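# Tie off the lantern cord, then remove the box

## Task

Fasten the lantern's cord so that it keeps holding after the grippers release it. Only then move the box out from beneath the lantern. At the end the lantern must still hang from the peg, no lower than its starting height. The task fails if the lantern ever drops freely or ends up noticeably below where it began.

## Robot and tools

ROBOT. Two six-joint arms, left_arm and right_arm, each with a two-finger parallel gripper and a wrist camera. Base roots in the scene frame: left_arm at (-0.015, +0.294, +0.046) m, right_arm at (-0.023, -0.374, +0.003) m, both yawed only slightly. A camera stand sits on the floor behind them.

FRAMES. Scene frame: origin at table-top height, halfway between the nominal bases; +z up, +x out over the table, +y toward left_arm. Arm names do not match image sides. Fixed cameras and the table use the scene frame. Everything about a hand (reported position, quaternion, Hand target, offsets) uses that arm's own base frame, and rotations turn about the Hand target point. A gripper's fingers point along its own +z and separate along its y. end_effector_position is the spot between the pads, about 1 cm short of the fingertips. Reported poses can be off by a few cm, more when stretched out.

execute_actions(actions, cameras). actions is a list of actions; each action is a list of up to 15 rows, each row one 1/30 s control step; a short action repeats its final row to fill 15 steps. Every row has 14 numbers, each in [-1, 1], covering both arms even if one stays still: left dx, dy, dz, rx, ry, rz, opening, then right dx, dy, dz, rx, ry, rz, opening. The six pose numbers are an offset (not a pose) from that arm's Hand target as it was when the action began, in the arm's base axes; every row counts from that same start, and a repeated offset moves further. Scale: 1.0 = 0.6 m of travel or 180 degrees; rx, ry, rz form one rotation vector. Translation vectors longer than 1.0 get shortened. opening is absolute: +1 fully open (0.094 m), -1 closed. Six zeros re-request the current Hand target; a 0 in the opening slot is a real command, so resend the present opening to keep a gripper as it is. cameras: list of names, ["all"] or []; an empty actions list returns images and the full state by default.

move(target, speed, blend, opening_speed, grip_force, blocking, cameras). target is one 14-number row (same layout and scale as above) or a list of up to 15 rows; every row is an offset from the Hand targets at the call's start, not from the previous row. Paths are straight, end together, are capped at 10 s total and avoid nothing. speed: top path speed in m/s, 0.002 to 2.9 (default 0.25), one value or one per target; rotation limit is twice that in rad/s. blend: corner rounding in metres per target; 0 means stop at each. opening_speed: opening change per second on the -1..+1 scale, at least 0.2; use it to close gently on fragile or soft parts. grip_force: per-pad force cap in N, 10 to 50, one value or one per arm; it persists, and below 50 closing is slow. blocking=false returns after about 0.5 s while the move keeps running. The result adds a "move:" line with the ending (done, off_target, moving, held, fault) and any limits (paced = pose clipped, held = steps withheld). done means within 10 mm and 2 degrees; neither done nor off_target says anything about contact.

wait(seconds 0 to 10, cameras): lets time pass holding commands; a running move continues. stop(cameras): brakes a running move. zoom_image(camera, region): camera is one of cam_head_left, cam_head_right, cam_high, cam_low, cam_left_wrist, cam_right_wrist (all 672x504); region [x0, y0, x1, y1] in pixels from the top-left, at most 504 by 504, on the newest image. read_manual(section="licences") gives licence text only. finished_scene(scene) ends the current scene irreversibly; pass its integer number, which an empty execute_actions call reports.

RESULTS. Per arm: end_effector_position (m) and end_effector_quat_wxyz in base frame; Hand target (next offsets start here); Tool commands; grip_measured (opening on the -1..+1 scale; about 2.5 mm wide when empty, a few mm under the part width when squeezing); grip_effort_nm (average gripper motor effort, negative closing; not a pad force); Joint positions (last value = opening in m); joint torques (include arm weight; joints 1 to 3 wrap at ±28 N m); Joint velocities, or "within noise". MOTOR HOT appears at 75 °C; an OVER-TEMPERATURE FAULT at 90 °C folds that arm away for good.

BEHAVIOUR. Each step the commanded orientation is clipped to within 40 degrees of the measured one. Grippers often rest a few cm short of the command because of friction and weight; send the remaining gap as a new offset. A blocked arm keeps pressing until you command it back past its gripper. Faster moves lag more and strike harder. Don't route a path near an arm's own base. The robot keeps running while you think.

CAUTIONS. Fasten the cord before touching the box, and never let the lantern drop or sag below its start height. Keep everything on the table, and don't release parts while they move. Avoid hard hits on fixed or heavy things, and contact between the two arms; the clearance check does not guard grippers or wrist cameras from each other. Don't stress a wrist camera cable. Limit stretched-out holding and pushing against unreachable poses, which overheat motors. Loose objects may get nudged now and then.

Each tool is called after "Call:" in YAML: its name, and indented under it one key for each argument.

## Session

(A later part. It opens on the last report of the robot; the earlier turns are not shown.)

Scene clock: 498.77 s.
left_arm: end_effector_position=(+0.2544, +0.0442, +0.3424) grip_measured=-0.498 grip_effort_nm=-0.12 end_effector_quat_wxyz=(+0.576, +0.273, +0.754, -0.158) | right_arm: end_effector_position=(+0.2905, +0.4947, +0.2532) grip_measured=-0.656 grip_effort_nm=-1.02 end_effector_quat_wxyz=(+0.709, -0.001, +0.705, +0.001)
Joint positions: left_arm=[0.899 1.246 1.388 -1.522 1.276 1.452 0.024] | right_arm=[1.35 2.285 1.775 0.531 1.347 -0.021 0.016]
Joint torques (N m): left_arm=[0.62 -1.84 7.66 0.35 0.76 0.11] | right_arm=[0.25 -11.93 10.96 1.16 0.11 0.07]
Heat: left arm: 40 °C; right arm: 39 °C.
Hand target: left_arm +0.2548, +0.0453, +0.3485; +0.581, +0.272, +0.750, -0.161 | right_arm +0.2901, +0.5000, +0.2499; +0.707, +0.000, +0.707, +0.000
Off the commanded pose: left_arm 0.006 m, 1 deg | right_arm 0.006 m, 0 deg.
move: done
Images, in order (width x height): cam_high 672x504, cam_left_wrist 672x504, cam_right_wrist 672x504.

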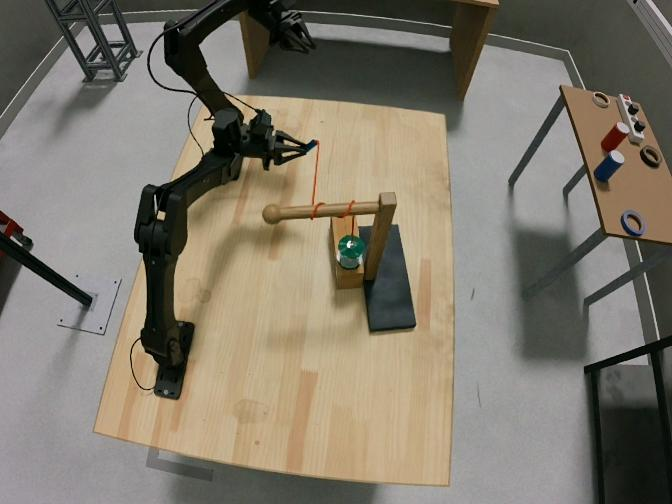

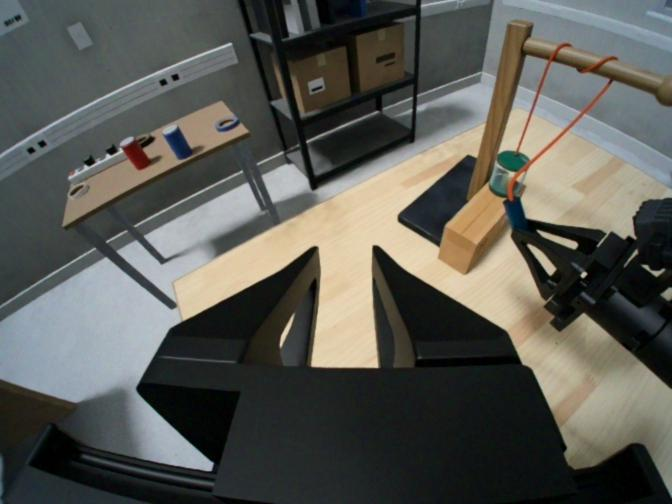

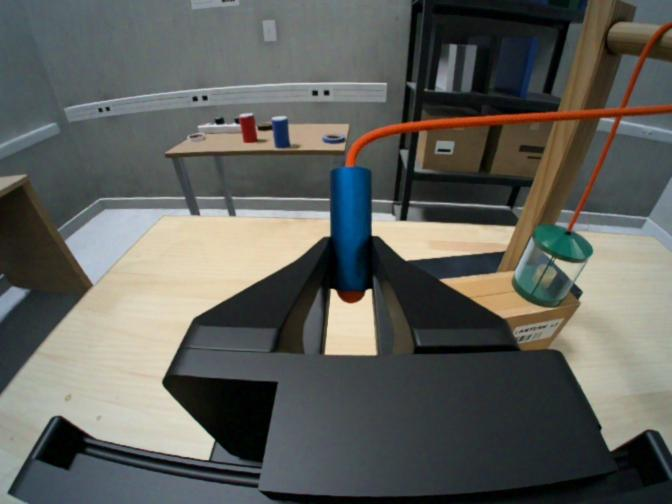

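Call:
move:
  target:
    - [0,0,0,0,0,0,-0.5,0,0,0.1835,0,0,0,-1]
    - [0,0,0,0,0,0,-0.5,0,-0.1167,0.35,0,0,0,-1]
    - [0,0,0,0,0,0,-0.5,0,-0.35,0.5,0,0,0,-1]
    - [0,0,0,0,0,0,-0.5,0,-0.65,0.4,0,0,0,-1]
    - [0,0,0,0,0,0,-0.5,0.0333,-0.8,0.15,0,0,0,-1]
  speed: 0.22
  blend: 0.05
  cameras: ["cam_high", "cam_left_wrist", "cam_right_wrist"]

Scene clock: 537.00 s.
left_arm: end_effector_position=(+0.2544, +0.0442, +0.3424) grip_measured=-0.498 grip_effort_nm=-0.12 end_effector_quat_wxyz=(+0.576, +0.273, +0.754, -0.158) | right_arm: end_effector_position=(+0.3113, +0.0273, +0.3360) grip_measured=-0.656 grip_effort_nm=-1.02 end_effector_quat_wxyz=(+0.699, -0.014, +0.715, +0.007)
Joint positions: left_arm=[0.899 1.246 1.388 -1.522 1.276 1.452 0.024] | right_arm=[0.16 0.691 0.671 -0.004 0.131 -0.007 0.016]
Joint torques (N m): left_arm=[0.57 -1.83 7.65 0.34 0.78 0.09] | right_arm=[-1.16 -0.96 7.62 2.21 0.23 0.09]
Heat: left arm: 41 °C; right arm: 38 °C.
Hand target: left_arm +0.2548, +0.0453, +0.3485; +0.581, +0.272, +0.750, -0.161 | right_arm +0.3101, +0.0201, +0.3398; +0.707, +0.000, +0.707, +0.000
Off the commanded pose: left_arm 0.006 m, 1 deg | right_arm 0.008 m, 2 deg.
move: done
Images, in order (width x height): cam_high 672x504, cam_left_wrist 672x504, cam_right_wrist 672x504.

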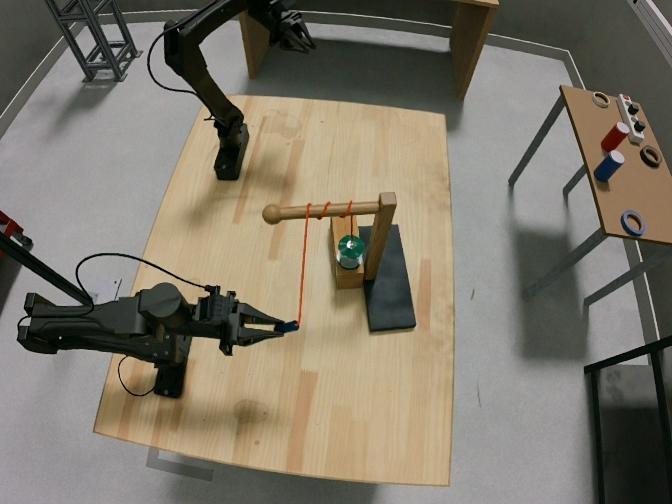

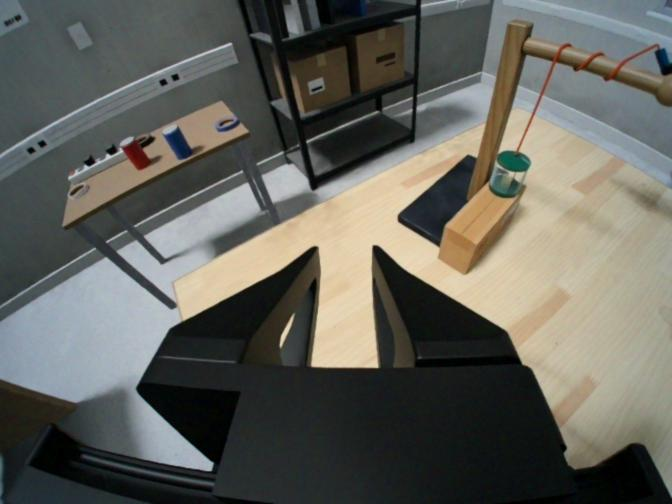

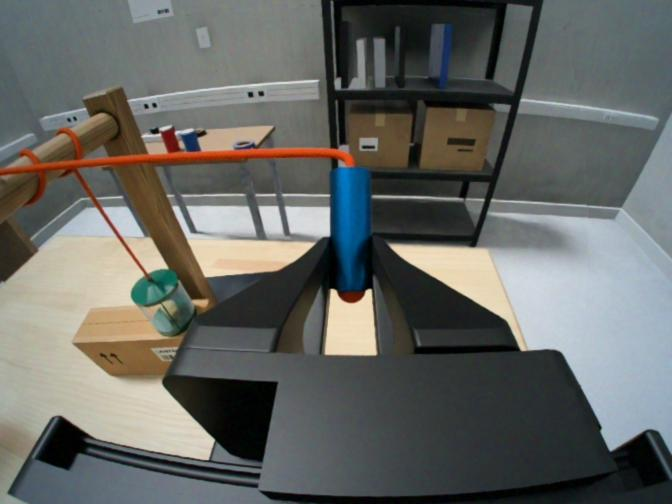

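Call:
move:
  target: [0,0,0,0,0,0,-0.5,0.1667,0.0083,0,0,0,0,-1]
  speed: 0.1
  cameras: ["cam_high", "cam_left_wrist"]

Scene clock: 552.67 s.
left_arm: end_effector_position=(+0.2544, +0.0442, +0.3424) grip_measured=-0.498 grip_effort_nm=-0.12 end_effector_quat_wxyz=(+0.576, +0.273, +0.754, -0.158) | right_arm: end_effector_position=(+0.4053, +0.0401, +0.3219) grip_measured=-0.656 grip_effort_nm=-1.02 end_effector_quat_wxyz=(+0.692, -0.025, +0.721, +0.017)
Joint positions: left_arm=[0.899 1.246 1.388 -1.522 1.276 1.452 0.024] | right_arm=[0.126 1.124 0.787 0.295 0.067 -0.007 0.016]
Joint torques (N m): left_arm=[0.61 -1.84 7.64 0.35 0.76 0.1] | right_arm=[-1.77 -2.95 11.88 2.12 0.49 0.07]
Heat: left arm: 41 °C; right arm: 39 °C.
Hand target: left_arm +0.2548, +0.0453, +0.3485; +0.581, +0.272, +0.750, -0.161 | right_arm +0.4102, +0.0249, +0.3399; +0.707, +0.000, +0.707, +0.000
Off the commanded pose: left_arm 0.006 m, 1 deg | right_arm 0.024 m, 4 deg.
move: off_target (right_arm)
Images, in order (width x height): cam_high 672x504, cam_left_wrist 672x504.

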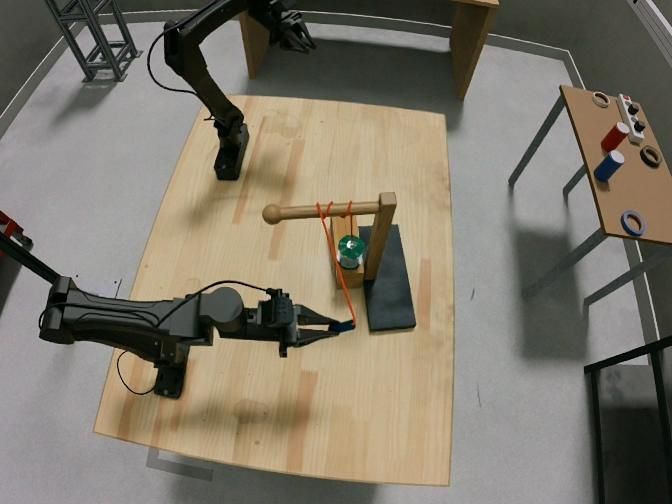

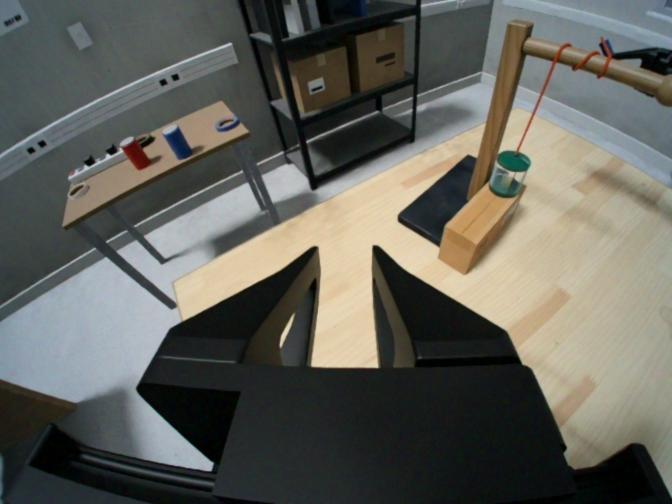

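Call:
move:
  target:
    - [0,0,0,0,0,0,-0.5,-0.117,0.1085,-0.1665,0,0,0,-1]
    - [0,0,0,0,0,0,-0.5,-0.167,0.2585,-0.3,0,0,0,-1]
    - [0,0,0,0,0,0,-0.5,-0.1837,0.4252,-0.3415,0,0,0,-1]
    - [0,0,0,0,0,0,-0.5,-0.1837,0.6252,-0.2332,0,0,0,-1]
    - [0,0,0,0,0,0,-0.5,-0.1837,0.7,-0.0332,0,0,0,-1]
  speed: 0.2
  blend: 0.04
  cameras: ["cam_high", "cam_left_wrist", "cam_right_wrist"]

Scene clock: 592.50 s.
left_arm: end_effector_position=(+0.2544, +0.0442, +0.3424) grip_measured=-0.498 grip_effort_nm=-0.12 end_effector_quat_wxyz=(+0.576, +0.273, +0.754, -0.158) | right_arm: end_effector_position=(+0.3053, +0.4270, +0.3154) grip_measured=-0.656 grip_effort_nm=-1.02 end_effector_quat_wxyz=(+0.708, +0.023, +0.706, -0.023)
Joint positions: left_arm=[0.899 1.246 1.388 -1.522 1.276 1.452 0.024] | right_arm=[1.29 2.03 1.625 0.422 1.355 -0.017 0.016]
Joint torques (N m): left_arm=[0.61 -1.77 7.65 0.34 0.76 0.11] | right_arm=[1.47 -10.92 11.22 1.12 -0.48 -0.02]
Heat: left arm: 41 °C; right arm: 41 °C.
Hand target: left_arm +0.2548, +0.0453, +0.3485; +0.581, +0.272, +0.750, -0.161 | right_arm +0.2999, +0.4450, +0.3200; +0.707, +0.000, +0.707, +0.000
Off the commanded pose: left_arm 0.006 m, 1 deg | right_arm 0.019 m, 4 deg.
move: off_target (right_arm)
Images, in order (width x height): cam_high 672x504, cam_left_wrist 672x504, cam_right_wrist 672x504.

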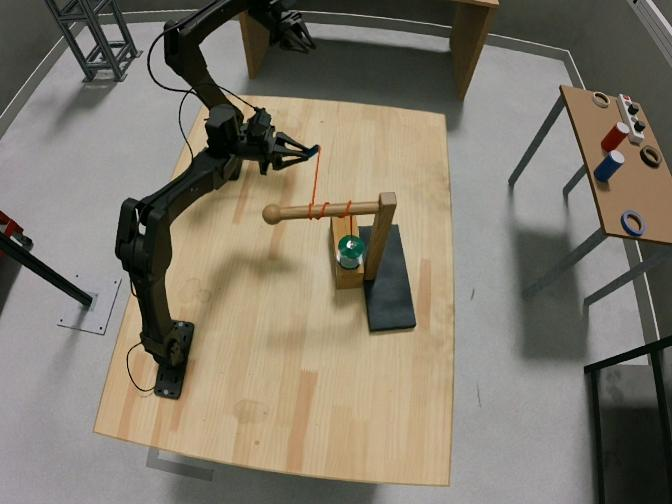

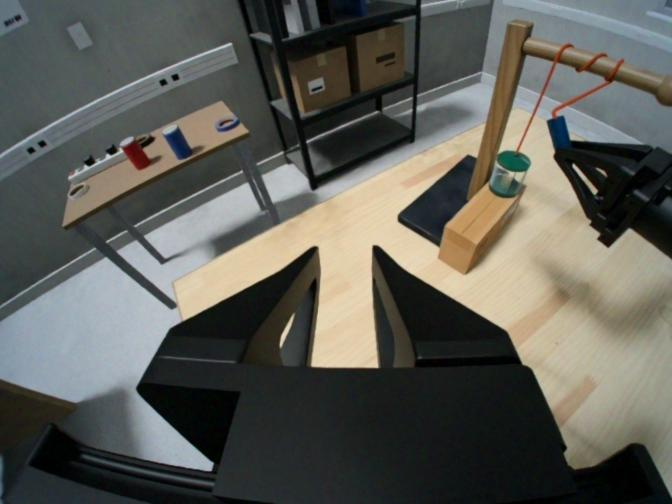

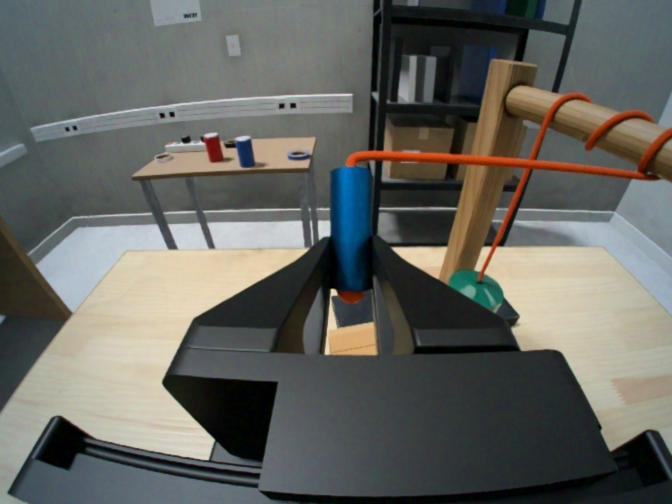

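Call:
move:
  target:
    - [0,0,0,0,0,0,-0.5,-0.0582,-0.075,0.0667,0,0,0,-1]
    - [0,0,0,0,0,0,-0.5,-0.0582,-0.15,0.1583,0,0,0,-1]
    - [0,0,0,0,0,0,-0.5,-0.0582,-0.275,0.19,0,0,0,-1]
  speed: 0.14
  blend: 0.015
  cameras: ["cam_high", "cam_left_wrist", "cam_right_wrist"]

Scene clock: 836.73 s.
left_arm: end_effector_position=(+0.2544, +0.0442, +0.3424) grip_measured=-0.498 grip_effort_nm=-0.12 end_effector_quat_wxyz=(+0.576, +0.273, +0.754, -0.158) | right_arm: end_effector_position=(+0.2648, +0.2835, +0.4339) grip_measured=-0.656 grip_effort_nm=-1.02 end_effector_quat_wxyz=(+0.708, +0.001, +0.706, -0.002)
Joint positions: left_arm=[0.899 1.246 1.388 -1.522 1.276 1.452 0.024] | right_arm=[1.279 1.417 1.389 0.039 1.283 -0.011 0.016]
Joint torques (N m): left_arm=[0.59 -1.83 7.66 0.35 0.78 0.11] | right_arm=[-0.39 -7.12 7.41 1.22 -0.05 0.07]
Heat: left arm: 42 °C; right arm: 42 °C.
Hand target: left_arm +0.2548, +0.0453, +0.3485; +0.581, +0.272, +0.750, -0.161 | right_arm +0.2649, +0.2800, +0.4340; +0.707, +0.000, +0.707, +0.000
Off the commanded pose: left_arm 0.006 m, 1 deg | right_arm 0.004 m, 0 deg.
move: done
Images, in order (width x height): cam_high 672x504, cam_left_wrist 672x504, cam_right_wrist 672x504.

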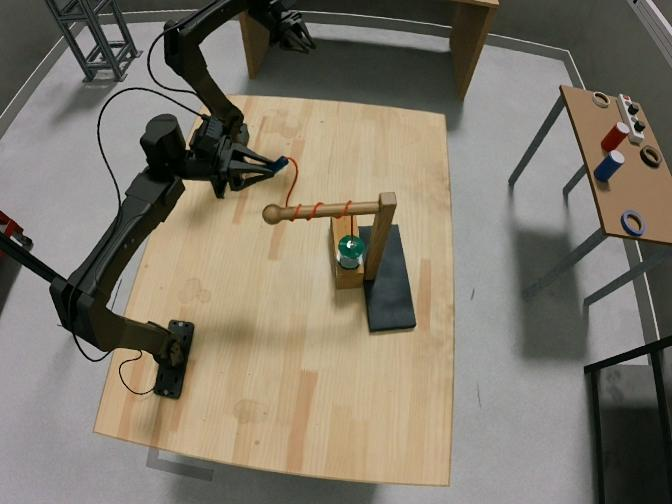

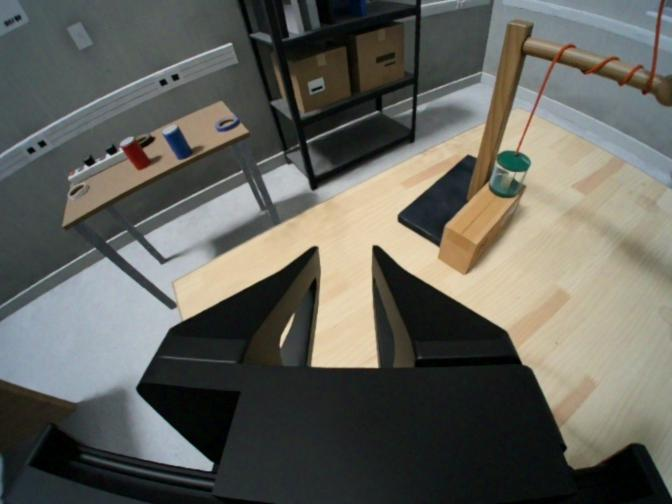

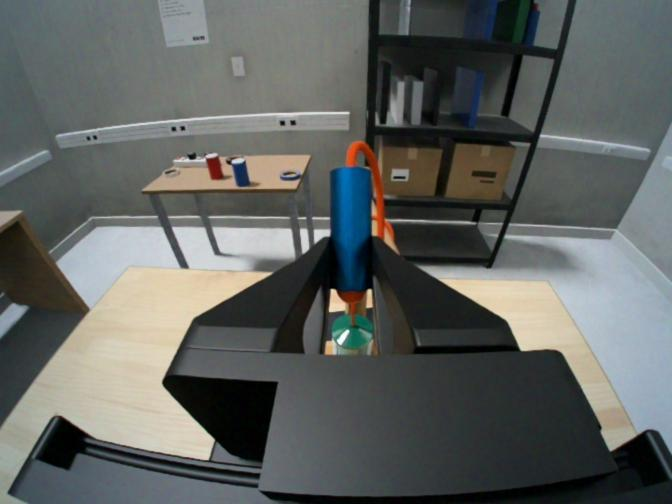

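Call:
move:
  target:
    - [0,0,0,0,0,0,-0.5,0,-0.125,-0.0567,0,0,0.111,-1]
    - [0,0,0,0,0,0,-0.5,0,-0.1917,-0.165,0,0,0.25,-1]
  speed: 0.14
  blend: 0.015
  cameras: ["cam_high", "cam_left_wrist", "cam_right_wrist"]

Scene clock: 854.20 s.
left_arm: end_effector_position=(+0.2544, +0.0442, +0.3424) grip_measured=-0.498 grip_effort_nm=-0.12 end_effector_quat_wxyz=(+0.576, +0.273, +0.754, -0.158) | right_arm: end_effector_position=(+0.2649, +0.1655, +0.3352) grip_measured=-0.656 grip_effort_nm=-1.02 end_effector_quat_wxyz=(+0.650, -0.271, +0.657, +0.268)
Joint positions: left_arm=[0.899 1.246 1.388 -1.522 1.276 1.452 0.024] | right_arm=[0.267 0.73 0.663 0.055 -0.515 -0.006 0.016]
Joint torques (N m): left_arm=[0.64 -1.84 7.68 0.35 0.75 0.1] | right_arm=[-0.55 -0.4 7.45 2.06 -0.07 0.06]
Heat: left arm: 42 °C; right arm: 40 °C.
Hand target: left_arm +0.2548, +0.0453, +0.3485; +0.581, +0.272, +0.750, -0.161 | right_arm +0.2650, +0.1649, +0.3350; +0.653, -0.270, +0.653, +0.270
Off the commanded pose: left_arm 0.006 m, 1 deg | right_arm 0.001 m, 1 deg.
move: done
Images, in order (width x height): cam_high 672x504, cam_left_wrist 672x504, cam_right_wrist 672x504.

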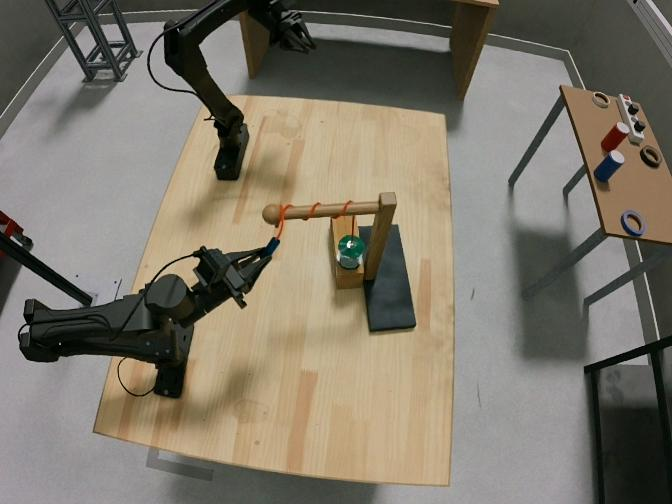

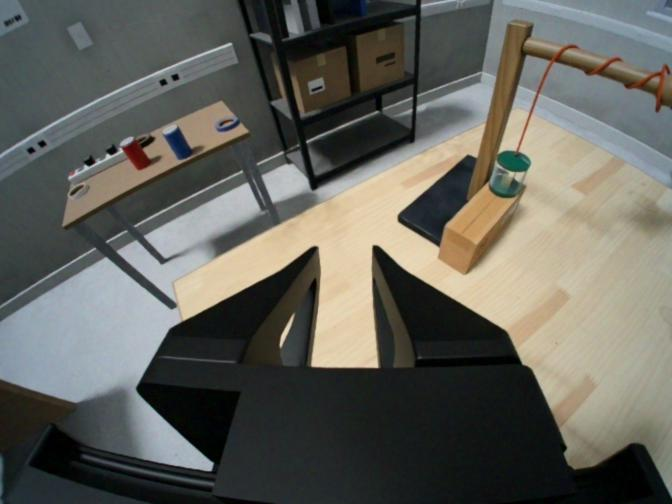

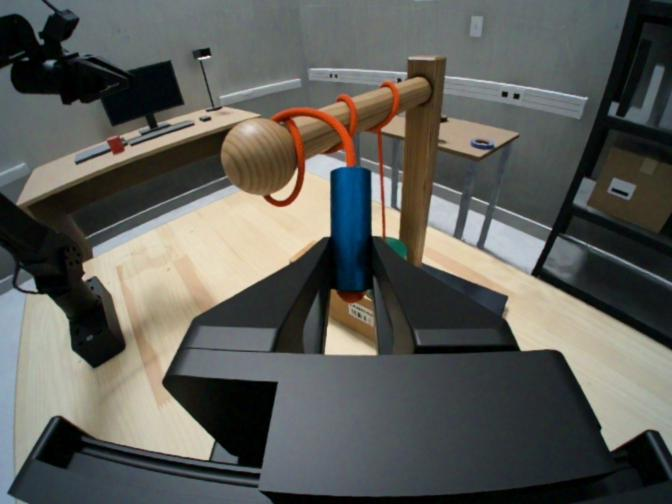

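Call:
move:
  target: [0,0,0,0,0,0,-0.5,0.125,-0.01,0,0,0,0,-1]
  speed: 0.1
  cameras: ["cam_high", "cam_right_wrist", "cam_left_wrist"]

Scene clock: 877.20 s.
left_arm: end_effector_position=(+0.2544, +0.0442, +0.3424) grip_measured=-0.498 grip_effort_nm=-0.12 end_effector_quat_wxyz=(+0.576, +0.273, +0.754, -0.158) | right_arm: end_effector_position=(+0.3374, +0.1591, +0.3148) grip_measured=-0.656 grip_effort_nm=-1.02 end_effector_quat_wxyz=(+0.636, -0.266, +0.671, +0.272)
Joint positions: left_arm=[0.899 1.246 1.388 -1.522 1.276 1.452 0.024] | right_arm=[0.148 1.058 0.729 0.276 -0.633 -0.006 0.016]
Joint torques (N m): left_arm=[0.58 -1.84 7.64 0.33 0.77 0.09] | right_arm=[-0.5 -2.54 12.14 2.02 -0.11 0.08]
Heat: left arm: 42 °C; right arm: 39 °C.
Hand target: left_arm +0.2548, +0.0453, +0.3485; +0.581, +0.272, +0.750, -0.161 | right_arm +0.3400, +0.1589, +0.3351; +0.653, -0.270, +0.653, +0.270
Off the commanded pose: left_arm 0.006 m, 1 deg | right_arm 0.020 m, 3 deg.
move: off_target (right_arm)
Images, in order (width x height): cam_high 672x504, cam_left_wrist 672x504, cam_right_wrist 672x504.

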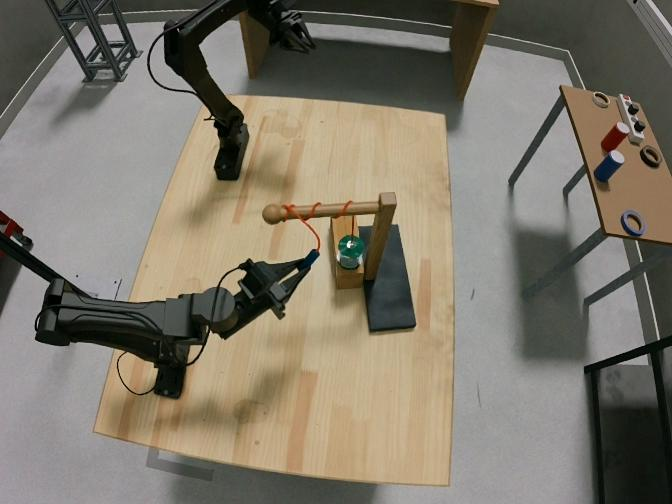

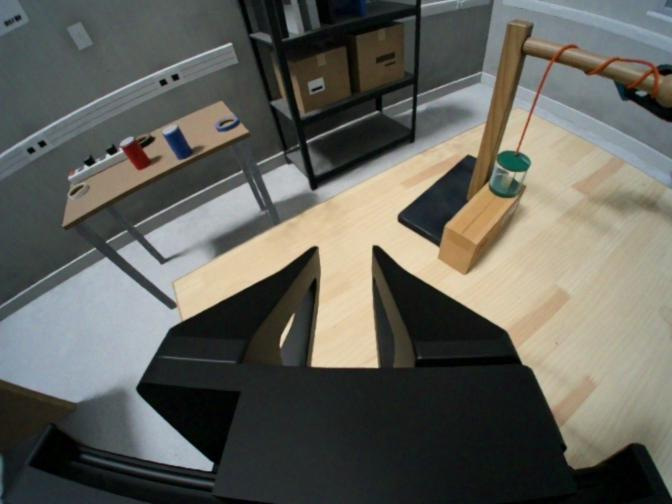

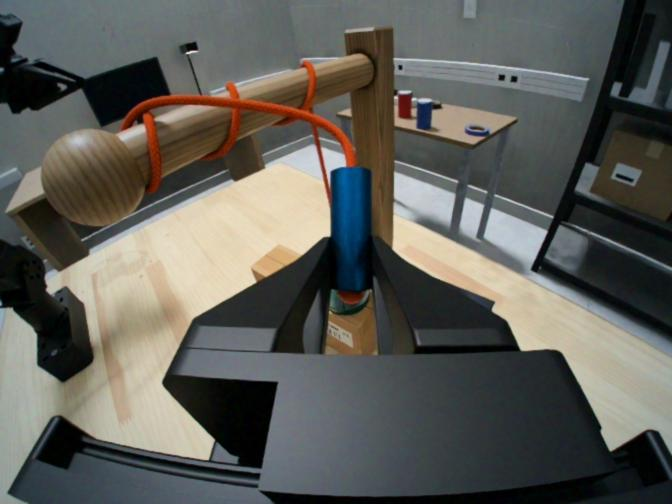

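Call:
move:
  target: [0,0,0,0,0,0,-0.5,0.01,-0.045,0.02,0,0,0,-1]
  speed: 0.06
  cameras: ["cam_high", "cam_right_wrist", "cam_left_wrist"]

Scene clock: 894.63 s.
left_arm: end_effector_position=(+0.2544, +0.0442, +0.3424) grip_measured=-0.498 grip_effort_nm=-0.12 end_effector_quat_wxyz=(+0.576, +0.273, +0.754, -0.158) | right_arm: end_effector_position=(+0.3440, +0.1338, +0.3359) grip_measured=-0.656 grip_effort_nm=-1.02 end_effector_quat_wxyz=(+0.649, -0.271, +0.658, +0.271)
Joint positions: left_arm=[0.899 1.246 1.388 -1.522 1.276 1.452 0.024] | right_arm=[0.024 1.075 0.788 0.27 -0.762 -0.005 0.016]
Joint torques (N m): left_arm=[0.66 -1.81 7.61 0.35 0.76 0.1] | right_arm=[-0.69 -2.54 11.73 1.6 -0.05 0.06]
Heat: left arm: 42 °C; right arm: 40 °C.
Hand target: left_arm +0.2548, +0.0453, +0.3485; +0.581, +0.272, +0.750, -0.161 | right_arm +0.3459, +0.1320, +0.3471; +0.653, -0.270, +0.653, +0.270
Off the commanded pose: left_arm 0.006 m, 1 deg | right_arm 0.011 m, 1 deg.
move: off_target (right_arm)
Images, in order (width x height): cam_high 672x504, cam_left_wrist 672x504, cam_right_wrist 672x504.

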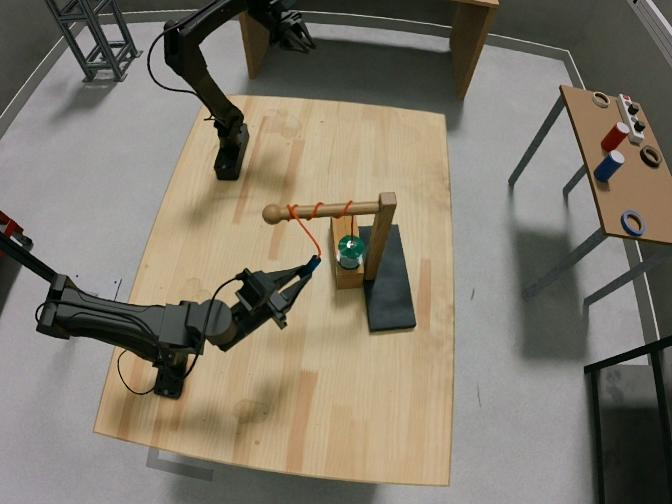

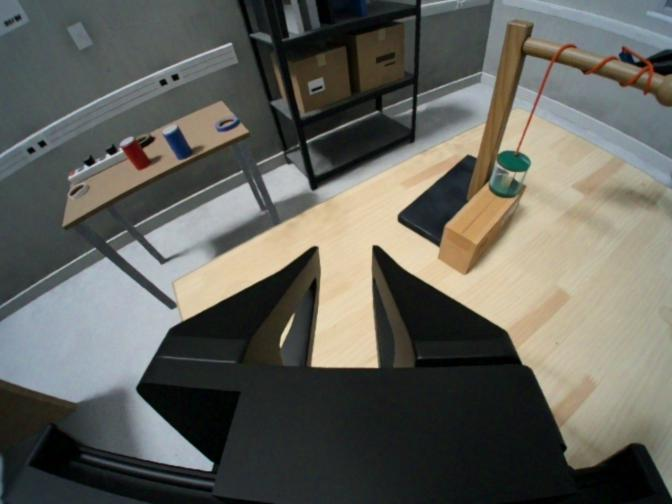

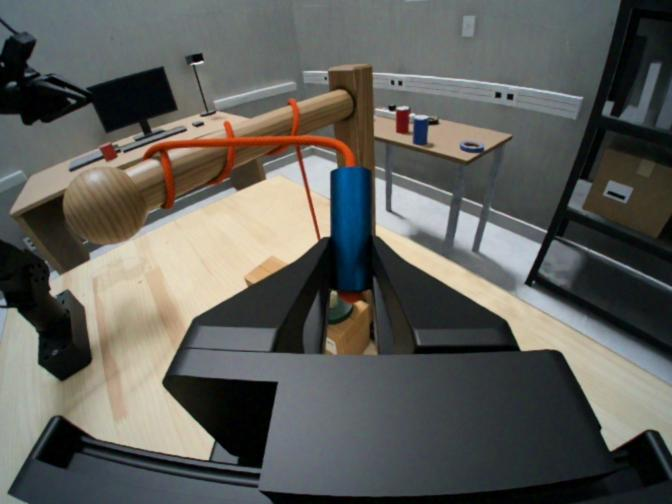

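Call:
move:
  target: [0,0,0,0,0,0,-0.5,0.025,-0.045,0,0,0,0,-1]
  speed: 0.06
  cameras: ["cam_high", "cam_right_wrist"]

Scene clock: 903.90 s.
left_arm: end_effector_position=(+0.2544, +0.0442, +0.3424) grip_measured=-0.498 grip_effort_nm=-0.12 end_effector_quat_wxyz=(+0.576, +0.273, +0.754, -0.158) | right_arm: end_effector_position=(+0.3537, +0.1129, +0.3323) grip_measured=-0.656 grip_effort_nm=-1.02 end_effector_quat_wxyz=(+0.637, -0.276, +0.660, +0.286)
Joint positions: left_arm=[0.899 1.246 1.388 -1.522 1.276 1.452 0.024] | right_arm=[-0.086 1.139 0.824 0.274 -0.904 -0.005 0.016]
Joint torques (N m): left_arm=[0.58 -1.85 7.62 0.34 0.78 0.11] | right_arm=[-1.39 -2.85 11.6 1.81 0.21 0.05]
Heat: left arm: 42 °C; right arm: 42 °C.
Hand target: left_arm +0.2548, +0.0453, +0.3485; +0.581, +0.272, +0.750, -0.161 | right_arm +0.3610, +0.1050, +0.3469; +0.653, -0.270, +0.653, +0.270
Off the commanded pose: left_arm 0.006 m, 1 deg | right_arm 0.018 m, 3 deg.
move: off_target (right_arm)
Images, in order (width x height): cam_high 672x504, cam_right_wrist 672x504.

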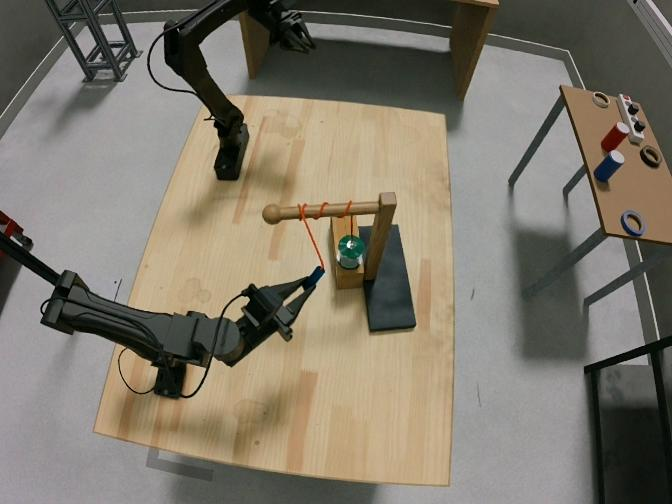

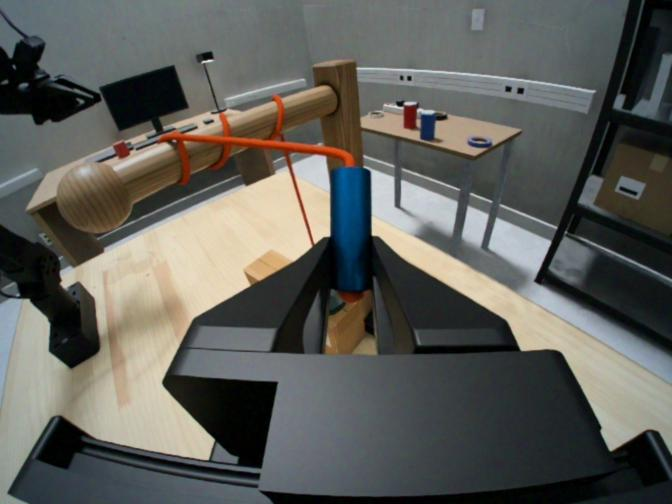

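Call:
move:
  target:
    - [0,0,0,0,0,0,-0.5,-0.0433,0.0667,-0.1615,0,0,0,-1]
    - [0,0,0,0,0,0,-0.5,-0.1142,0.1875,-0.2782,0,0,0,-1]
  speed: 0.15
  blend: 0.03
  cameras: ["cam_high", "cam_right_wrist", "cam_left_wrist"]

Scene clock: 938.00 s.
left_arm: end_effector_position=(+0.2544, +0.0442, +0.3424) grip_measured=-0.498 grip_effort_nm=-0.12 end_effector_quat_wxyz=(+0.576, +0.273, +0.754, -0.158) | right_arm: end_effector_position=(+0.2932, +0.2144, +0.2212) grip_measured=-0.656 grip_effort_nm=-1.02 end_effector_quat_wxyz=(+0.702, -0.264, +0.603, +0.270)
Joint positions: left_arm=[0.899 1.246 1.388 -1.522 1.276 1.452 0.024] | right_arm=[0.484 1.291 0.228 1.203 -0.293 -0.005 0.016]
Joint torques (N m): left_arm=[0.62 -1.81 7.62 0.35 0.77 0.1] | right_arm=[0.79 -1.43 3.97 0.92 0.08 0.03]
Heat: left arm: 42 °C; right arm: 41 °C.
Hand target: left_arm +0.2548, +0.0453, +0.3485; +0.581, +0.272, +0.750, -0.161 | right_arm +0.2925, +0.2174, +0.1800; +0.653, -0.270, +0.653, +0.270
Off the commanded pose: left_arm 0.006 m, 1 deg | right_arm 0.041 m, 8 deg.
move: off_target (right_arm)
Images, in order (width x height): cam_high 672x504, cam_left_wrist 672x504, cam_right_wrist 672x504.

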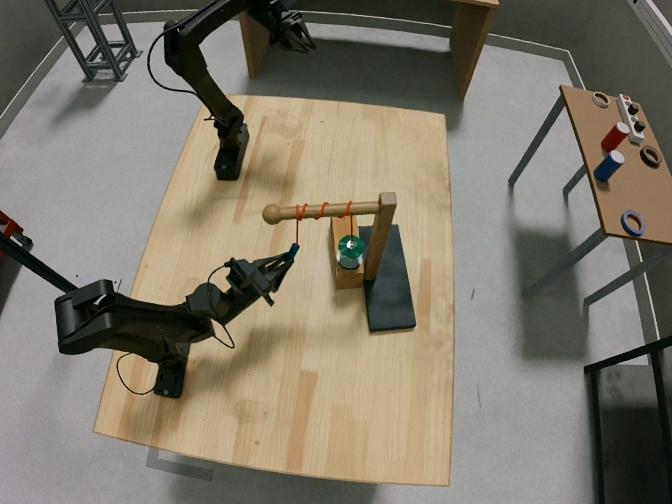

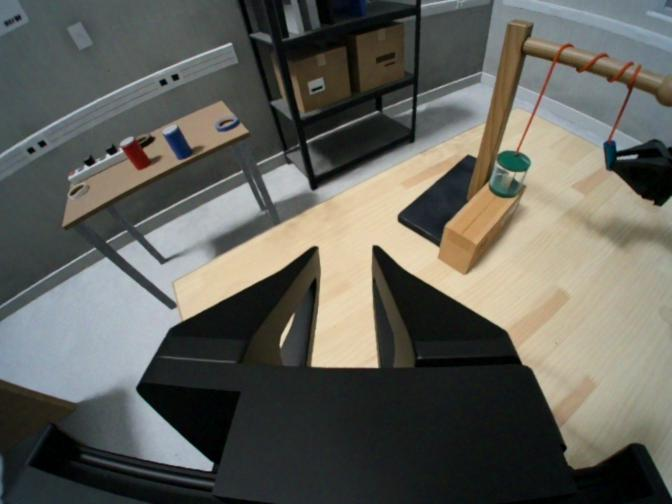

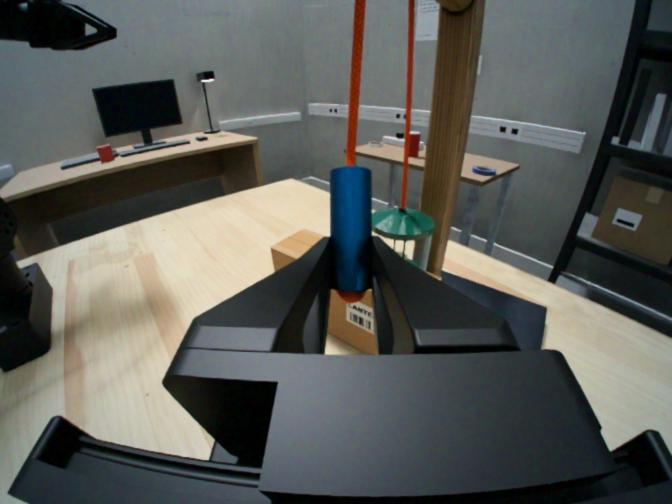

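Call:
zoom_image:
  camera: "cam_left_wrist"
  region: [500, 20, 672, 210]

Call:
zoom_image:
  camera: "cam_high"
  region: [250, 180, 410, 300]

Scaled by 2.653 from the camera's 672x504 image, which has a finer 960x720 frame.

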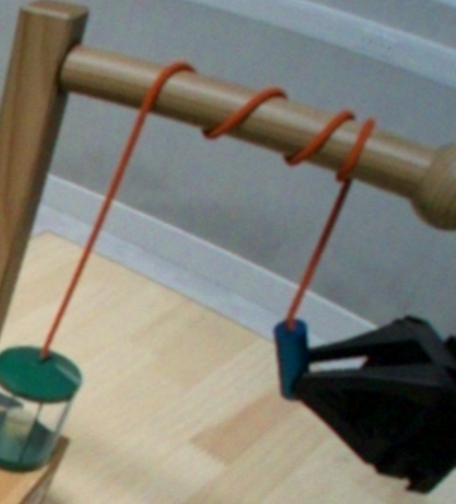

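Scaled by 3.150 from the camera's 672x504 image, which has a finer 960x720 frame.

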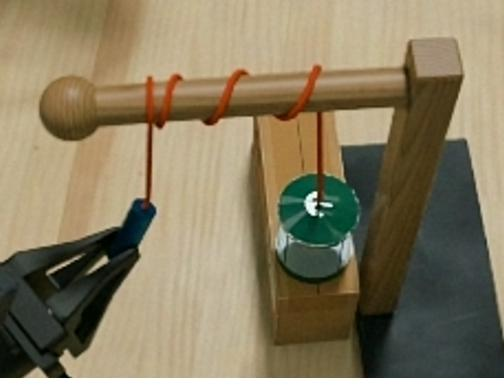

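Call:
move:
  target: [0,0,0,0,0,0,-0.5,0.001,-0.003,0.075,0,0,0,-1]
  speed: 0.06
  cameras: ["cam_right_wrist", "cam_left_wrist"]

Scene clock: 975.67 s.
left_arm: end_effector_position=(+0.2544, +0.0442, +0.3424) grip_measured=-0.498 grip_effort_nm=-0.12 end_effector_quat_wxyz=(+0.576, +0.273, +0.754, -0.158) | right_arm: end_effector_position=(+0.2924, +0.2139, +0.2276) grip_measured=-0.656 grip_effort_nm=-1.02 end_effector_quat_wxyz=(+0.666, -0.267, +0.642, +0.269)
Joint positions: left_arm=[0.899 1.246 1.388 -1.522 1.276 1.452 0.024] | right_arm=[0.484 1.111 0.303 0.841 -0.293 -0.001 0.016]
Joint torques (N m): left_arm=[0.61 -1.8 7.72 0.36 0.78 0.1] | right_arm=[0.03 -3.48 9.44 1.26 -0.05 0.02]
Heat: left arm: 43 °C; right arm: 37 °C.
Hand target: left_arm +0.2548, +0.0453, +0.3485; +0.581, +0.272, +0.750, -0.161 | right_arm +0.2931, +0.2156, +0.2251; +0.653, -0.270, +0.653, +0.270
Off the commanded pose: left_arm 0.006 m, 1 deg | right_arm 0.003 m, 2 deg.
move: done
Images, in order (width x height): cam_left_wrist 672x504, cam_right_wrist 672x504.

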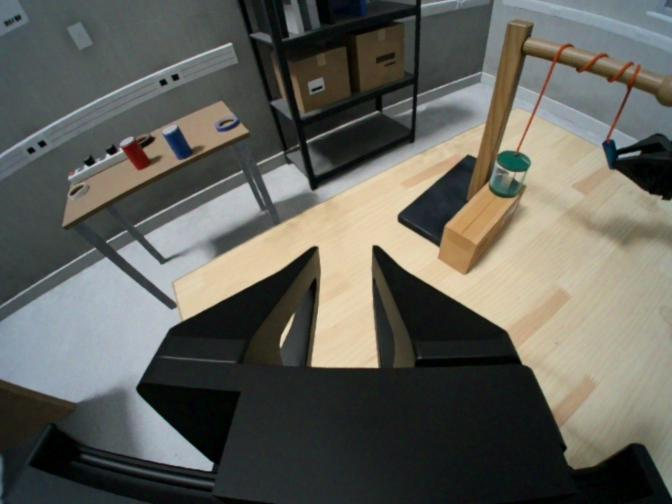

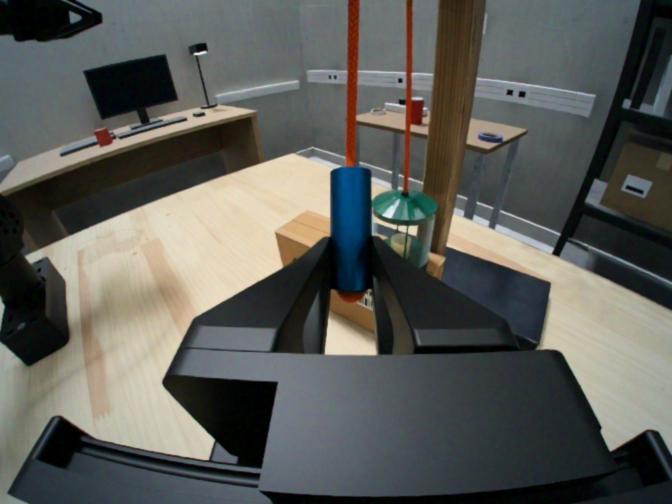

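Call:
move:
  target: [0,0,0,0,0,0,-0.5,0,0.035,-0.005,0,0,0,-1]
  speed: 0.06
  cameras: ["cam_right_wrist", "cam_left_wrist"]

Scene clock: 995.30 s.
left_arm: end_effector_position=(+0.2544, +0.0442, +0.3424) grip_measured=-0.498 grip_effort_nm=-0.12 end_effector_quat_wxyz=(+0.576, +0.273, +0.754, -0.158) | right_arm: end_effector_position=(+0.2918, +0.2320, +0.2293) grip_measured=-0.656 grip_effort_nm=-1.02 end_effector_quat_wxyz=(+0.667, -0.266, +0.641, +0.270)
Joint positions: left_arm=[0.899 1.246 1.388 -1.522 1.276 1.452 0.024] | right_arm=[0.569 1.16 0.33 0.867 -0.208 -0.001 0.016]
Joint torques (N m): left_arm=[0.61 -1.87 7.66 0.35 0.78 0.1] | right_arm=[0.77 -1.89 9.09 1.49 0.04 0.01]
Heat: left arm: 43 °C; right arm: 39 °C.
Hand target: left_arm +0.2548, +0.0453, +0.3485; +0.581, +0.272, +0.750, -0.161 | right_arm +0.2930, +0.2368, +0.2222; +0.653, -0.270, +0.653, +0.271
Off the commanded pose: left_arm 0.006 m, 1 deg | right_arm 0.009 m, 2 deg.
move: done
Images, in order (width x height): cam_left_wrist 672x504, cam_right_wrist 672x504.

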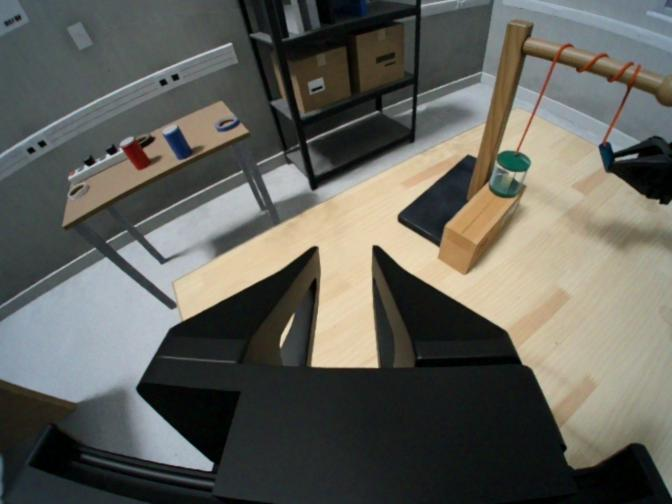

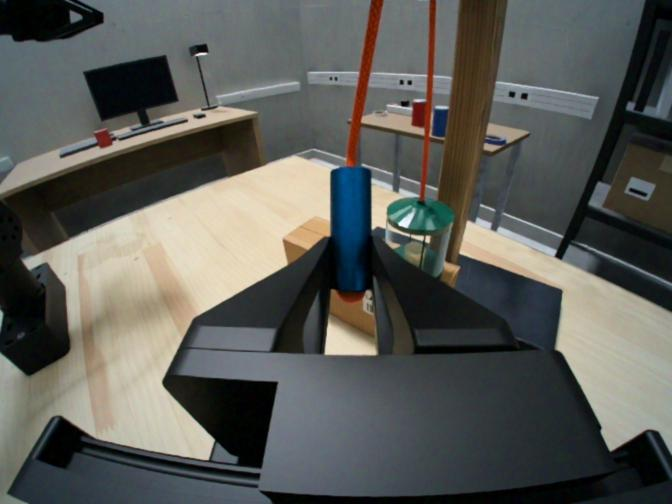

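Call:
move:
  target: [0,0,0,0,0,0,-0.5,0.012,-0.012,0.005,0,0,0,-0.45]
  speed: 0.05
  opening_speed: 0.3
  cameras: ["cam_right_wrist", "cam_left_wrist"]

Scene clock: 1021.97 s.
left_arm: end_effector_position=(+0.2544, +0.0442, +0.3424) grip_measured=-0.498 grip_effort_nm=-0.12 end_effector_quat_wxyz=(+0.576, +0.273, +0.754, -0.158) | right_arm: end_effector_position=(+0.2963, +0.2284, +0.2200) grip_measured=-0.451 grip_effort_nm=0.08 end_effector_quat_wxyz=(+0.653, -0.271, +0.654, +0.269)
Joint positions: left_arm=[0.899 1.246 1.388 -1.522 1.276 1.452 0.024] | right_arm=[0.535 1.17 0.336 0.831 -0.248 -0.001 0.026]
Joint torques (N m): left_arm=[0.58 -1.88 7.62 0.35 0.77 0.11] | right_arm=[-0.53 -2.56 9.92 1.74 -0.08 -0.01]
Heat: left arm: 43 °C; right arm: 39 °C.
Hand target: left_arm +0.2548, +0.0453, +0.3485; +0.581, +0.272, +0.750, -0.161 | right_arm +0.3002, +0.2295, +0.2250; +0.653, -0.270, +0.653, +0.270
Off the commanded pose: left_arm 0.006 m, 1 deg | right_arm 0.007 m, 0 deg.
move: done
Images, in order (width x height): cam_left_wrist 672x504, cam_right_wrist 672x504.

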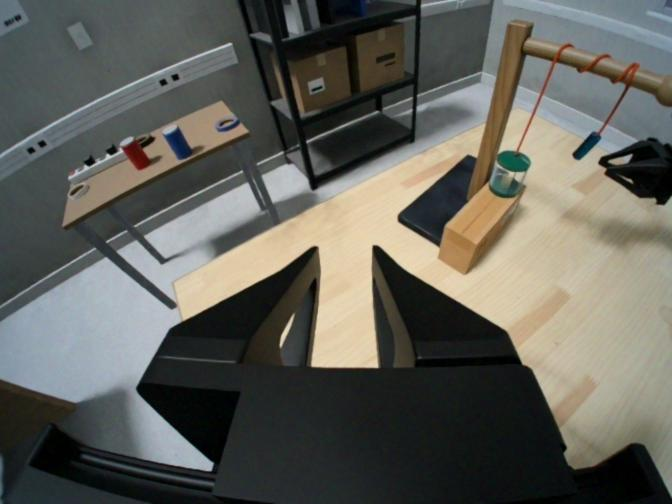

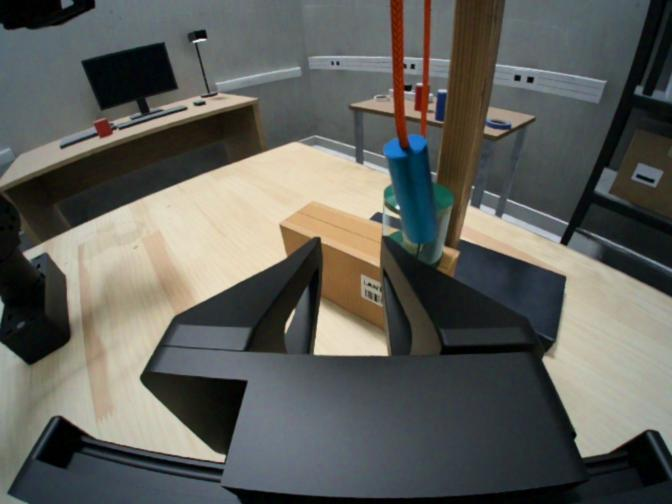

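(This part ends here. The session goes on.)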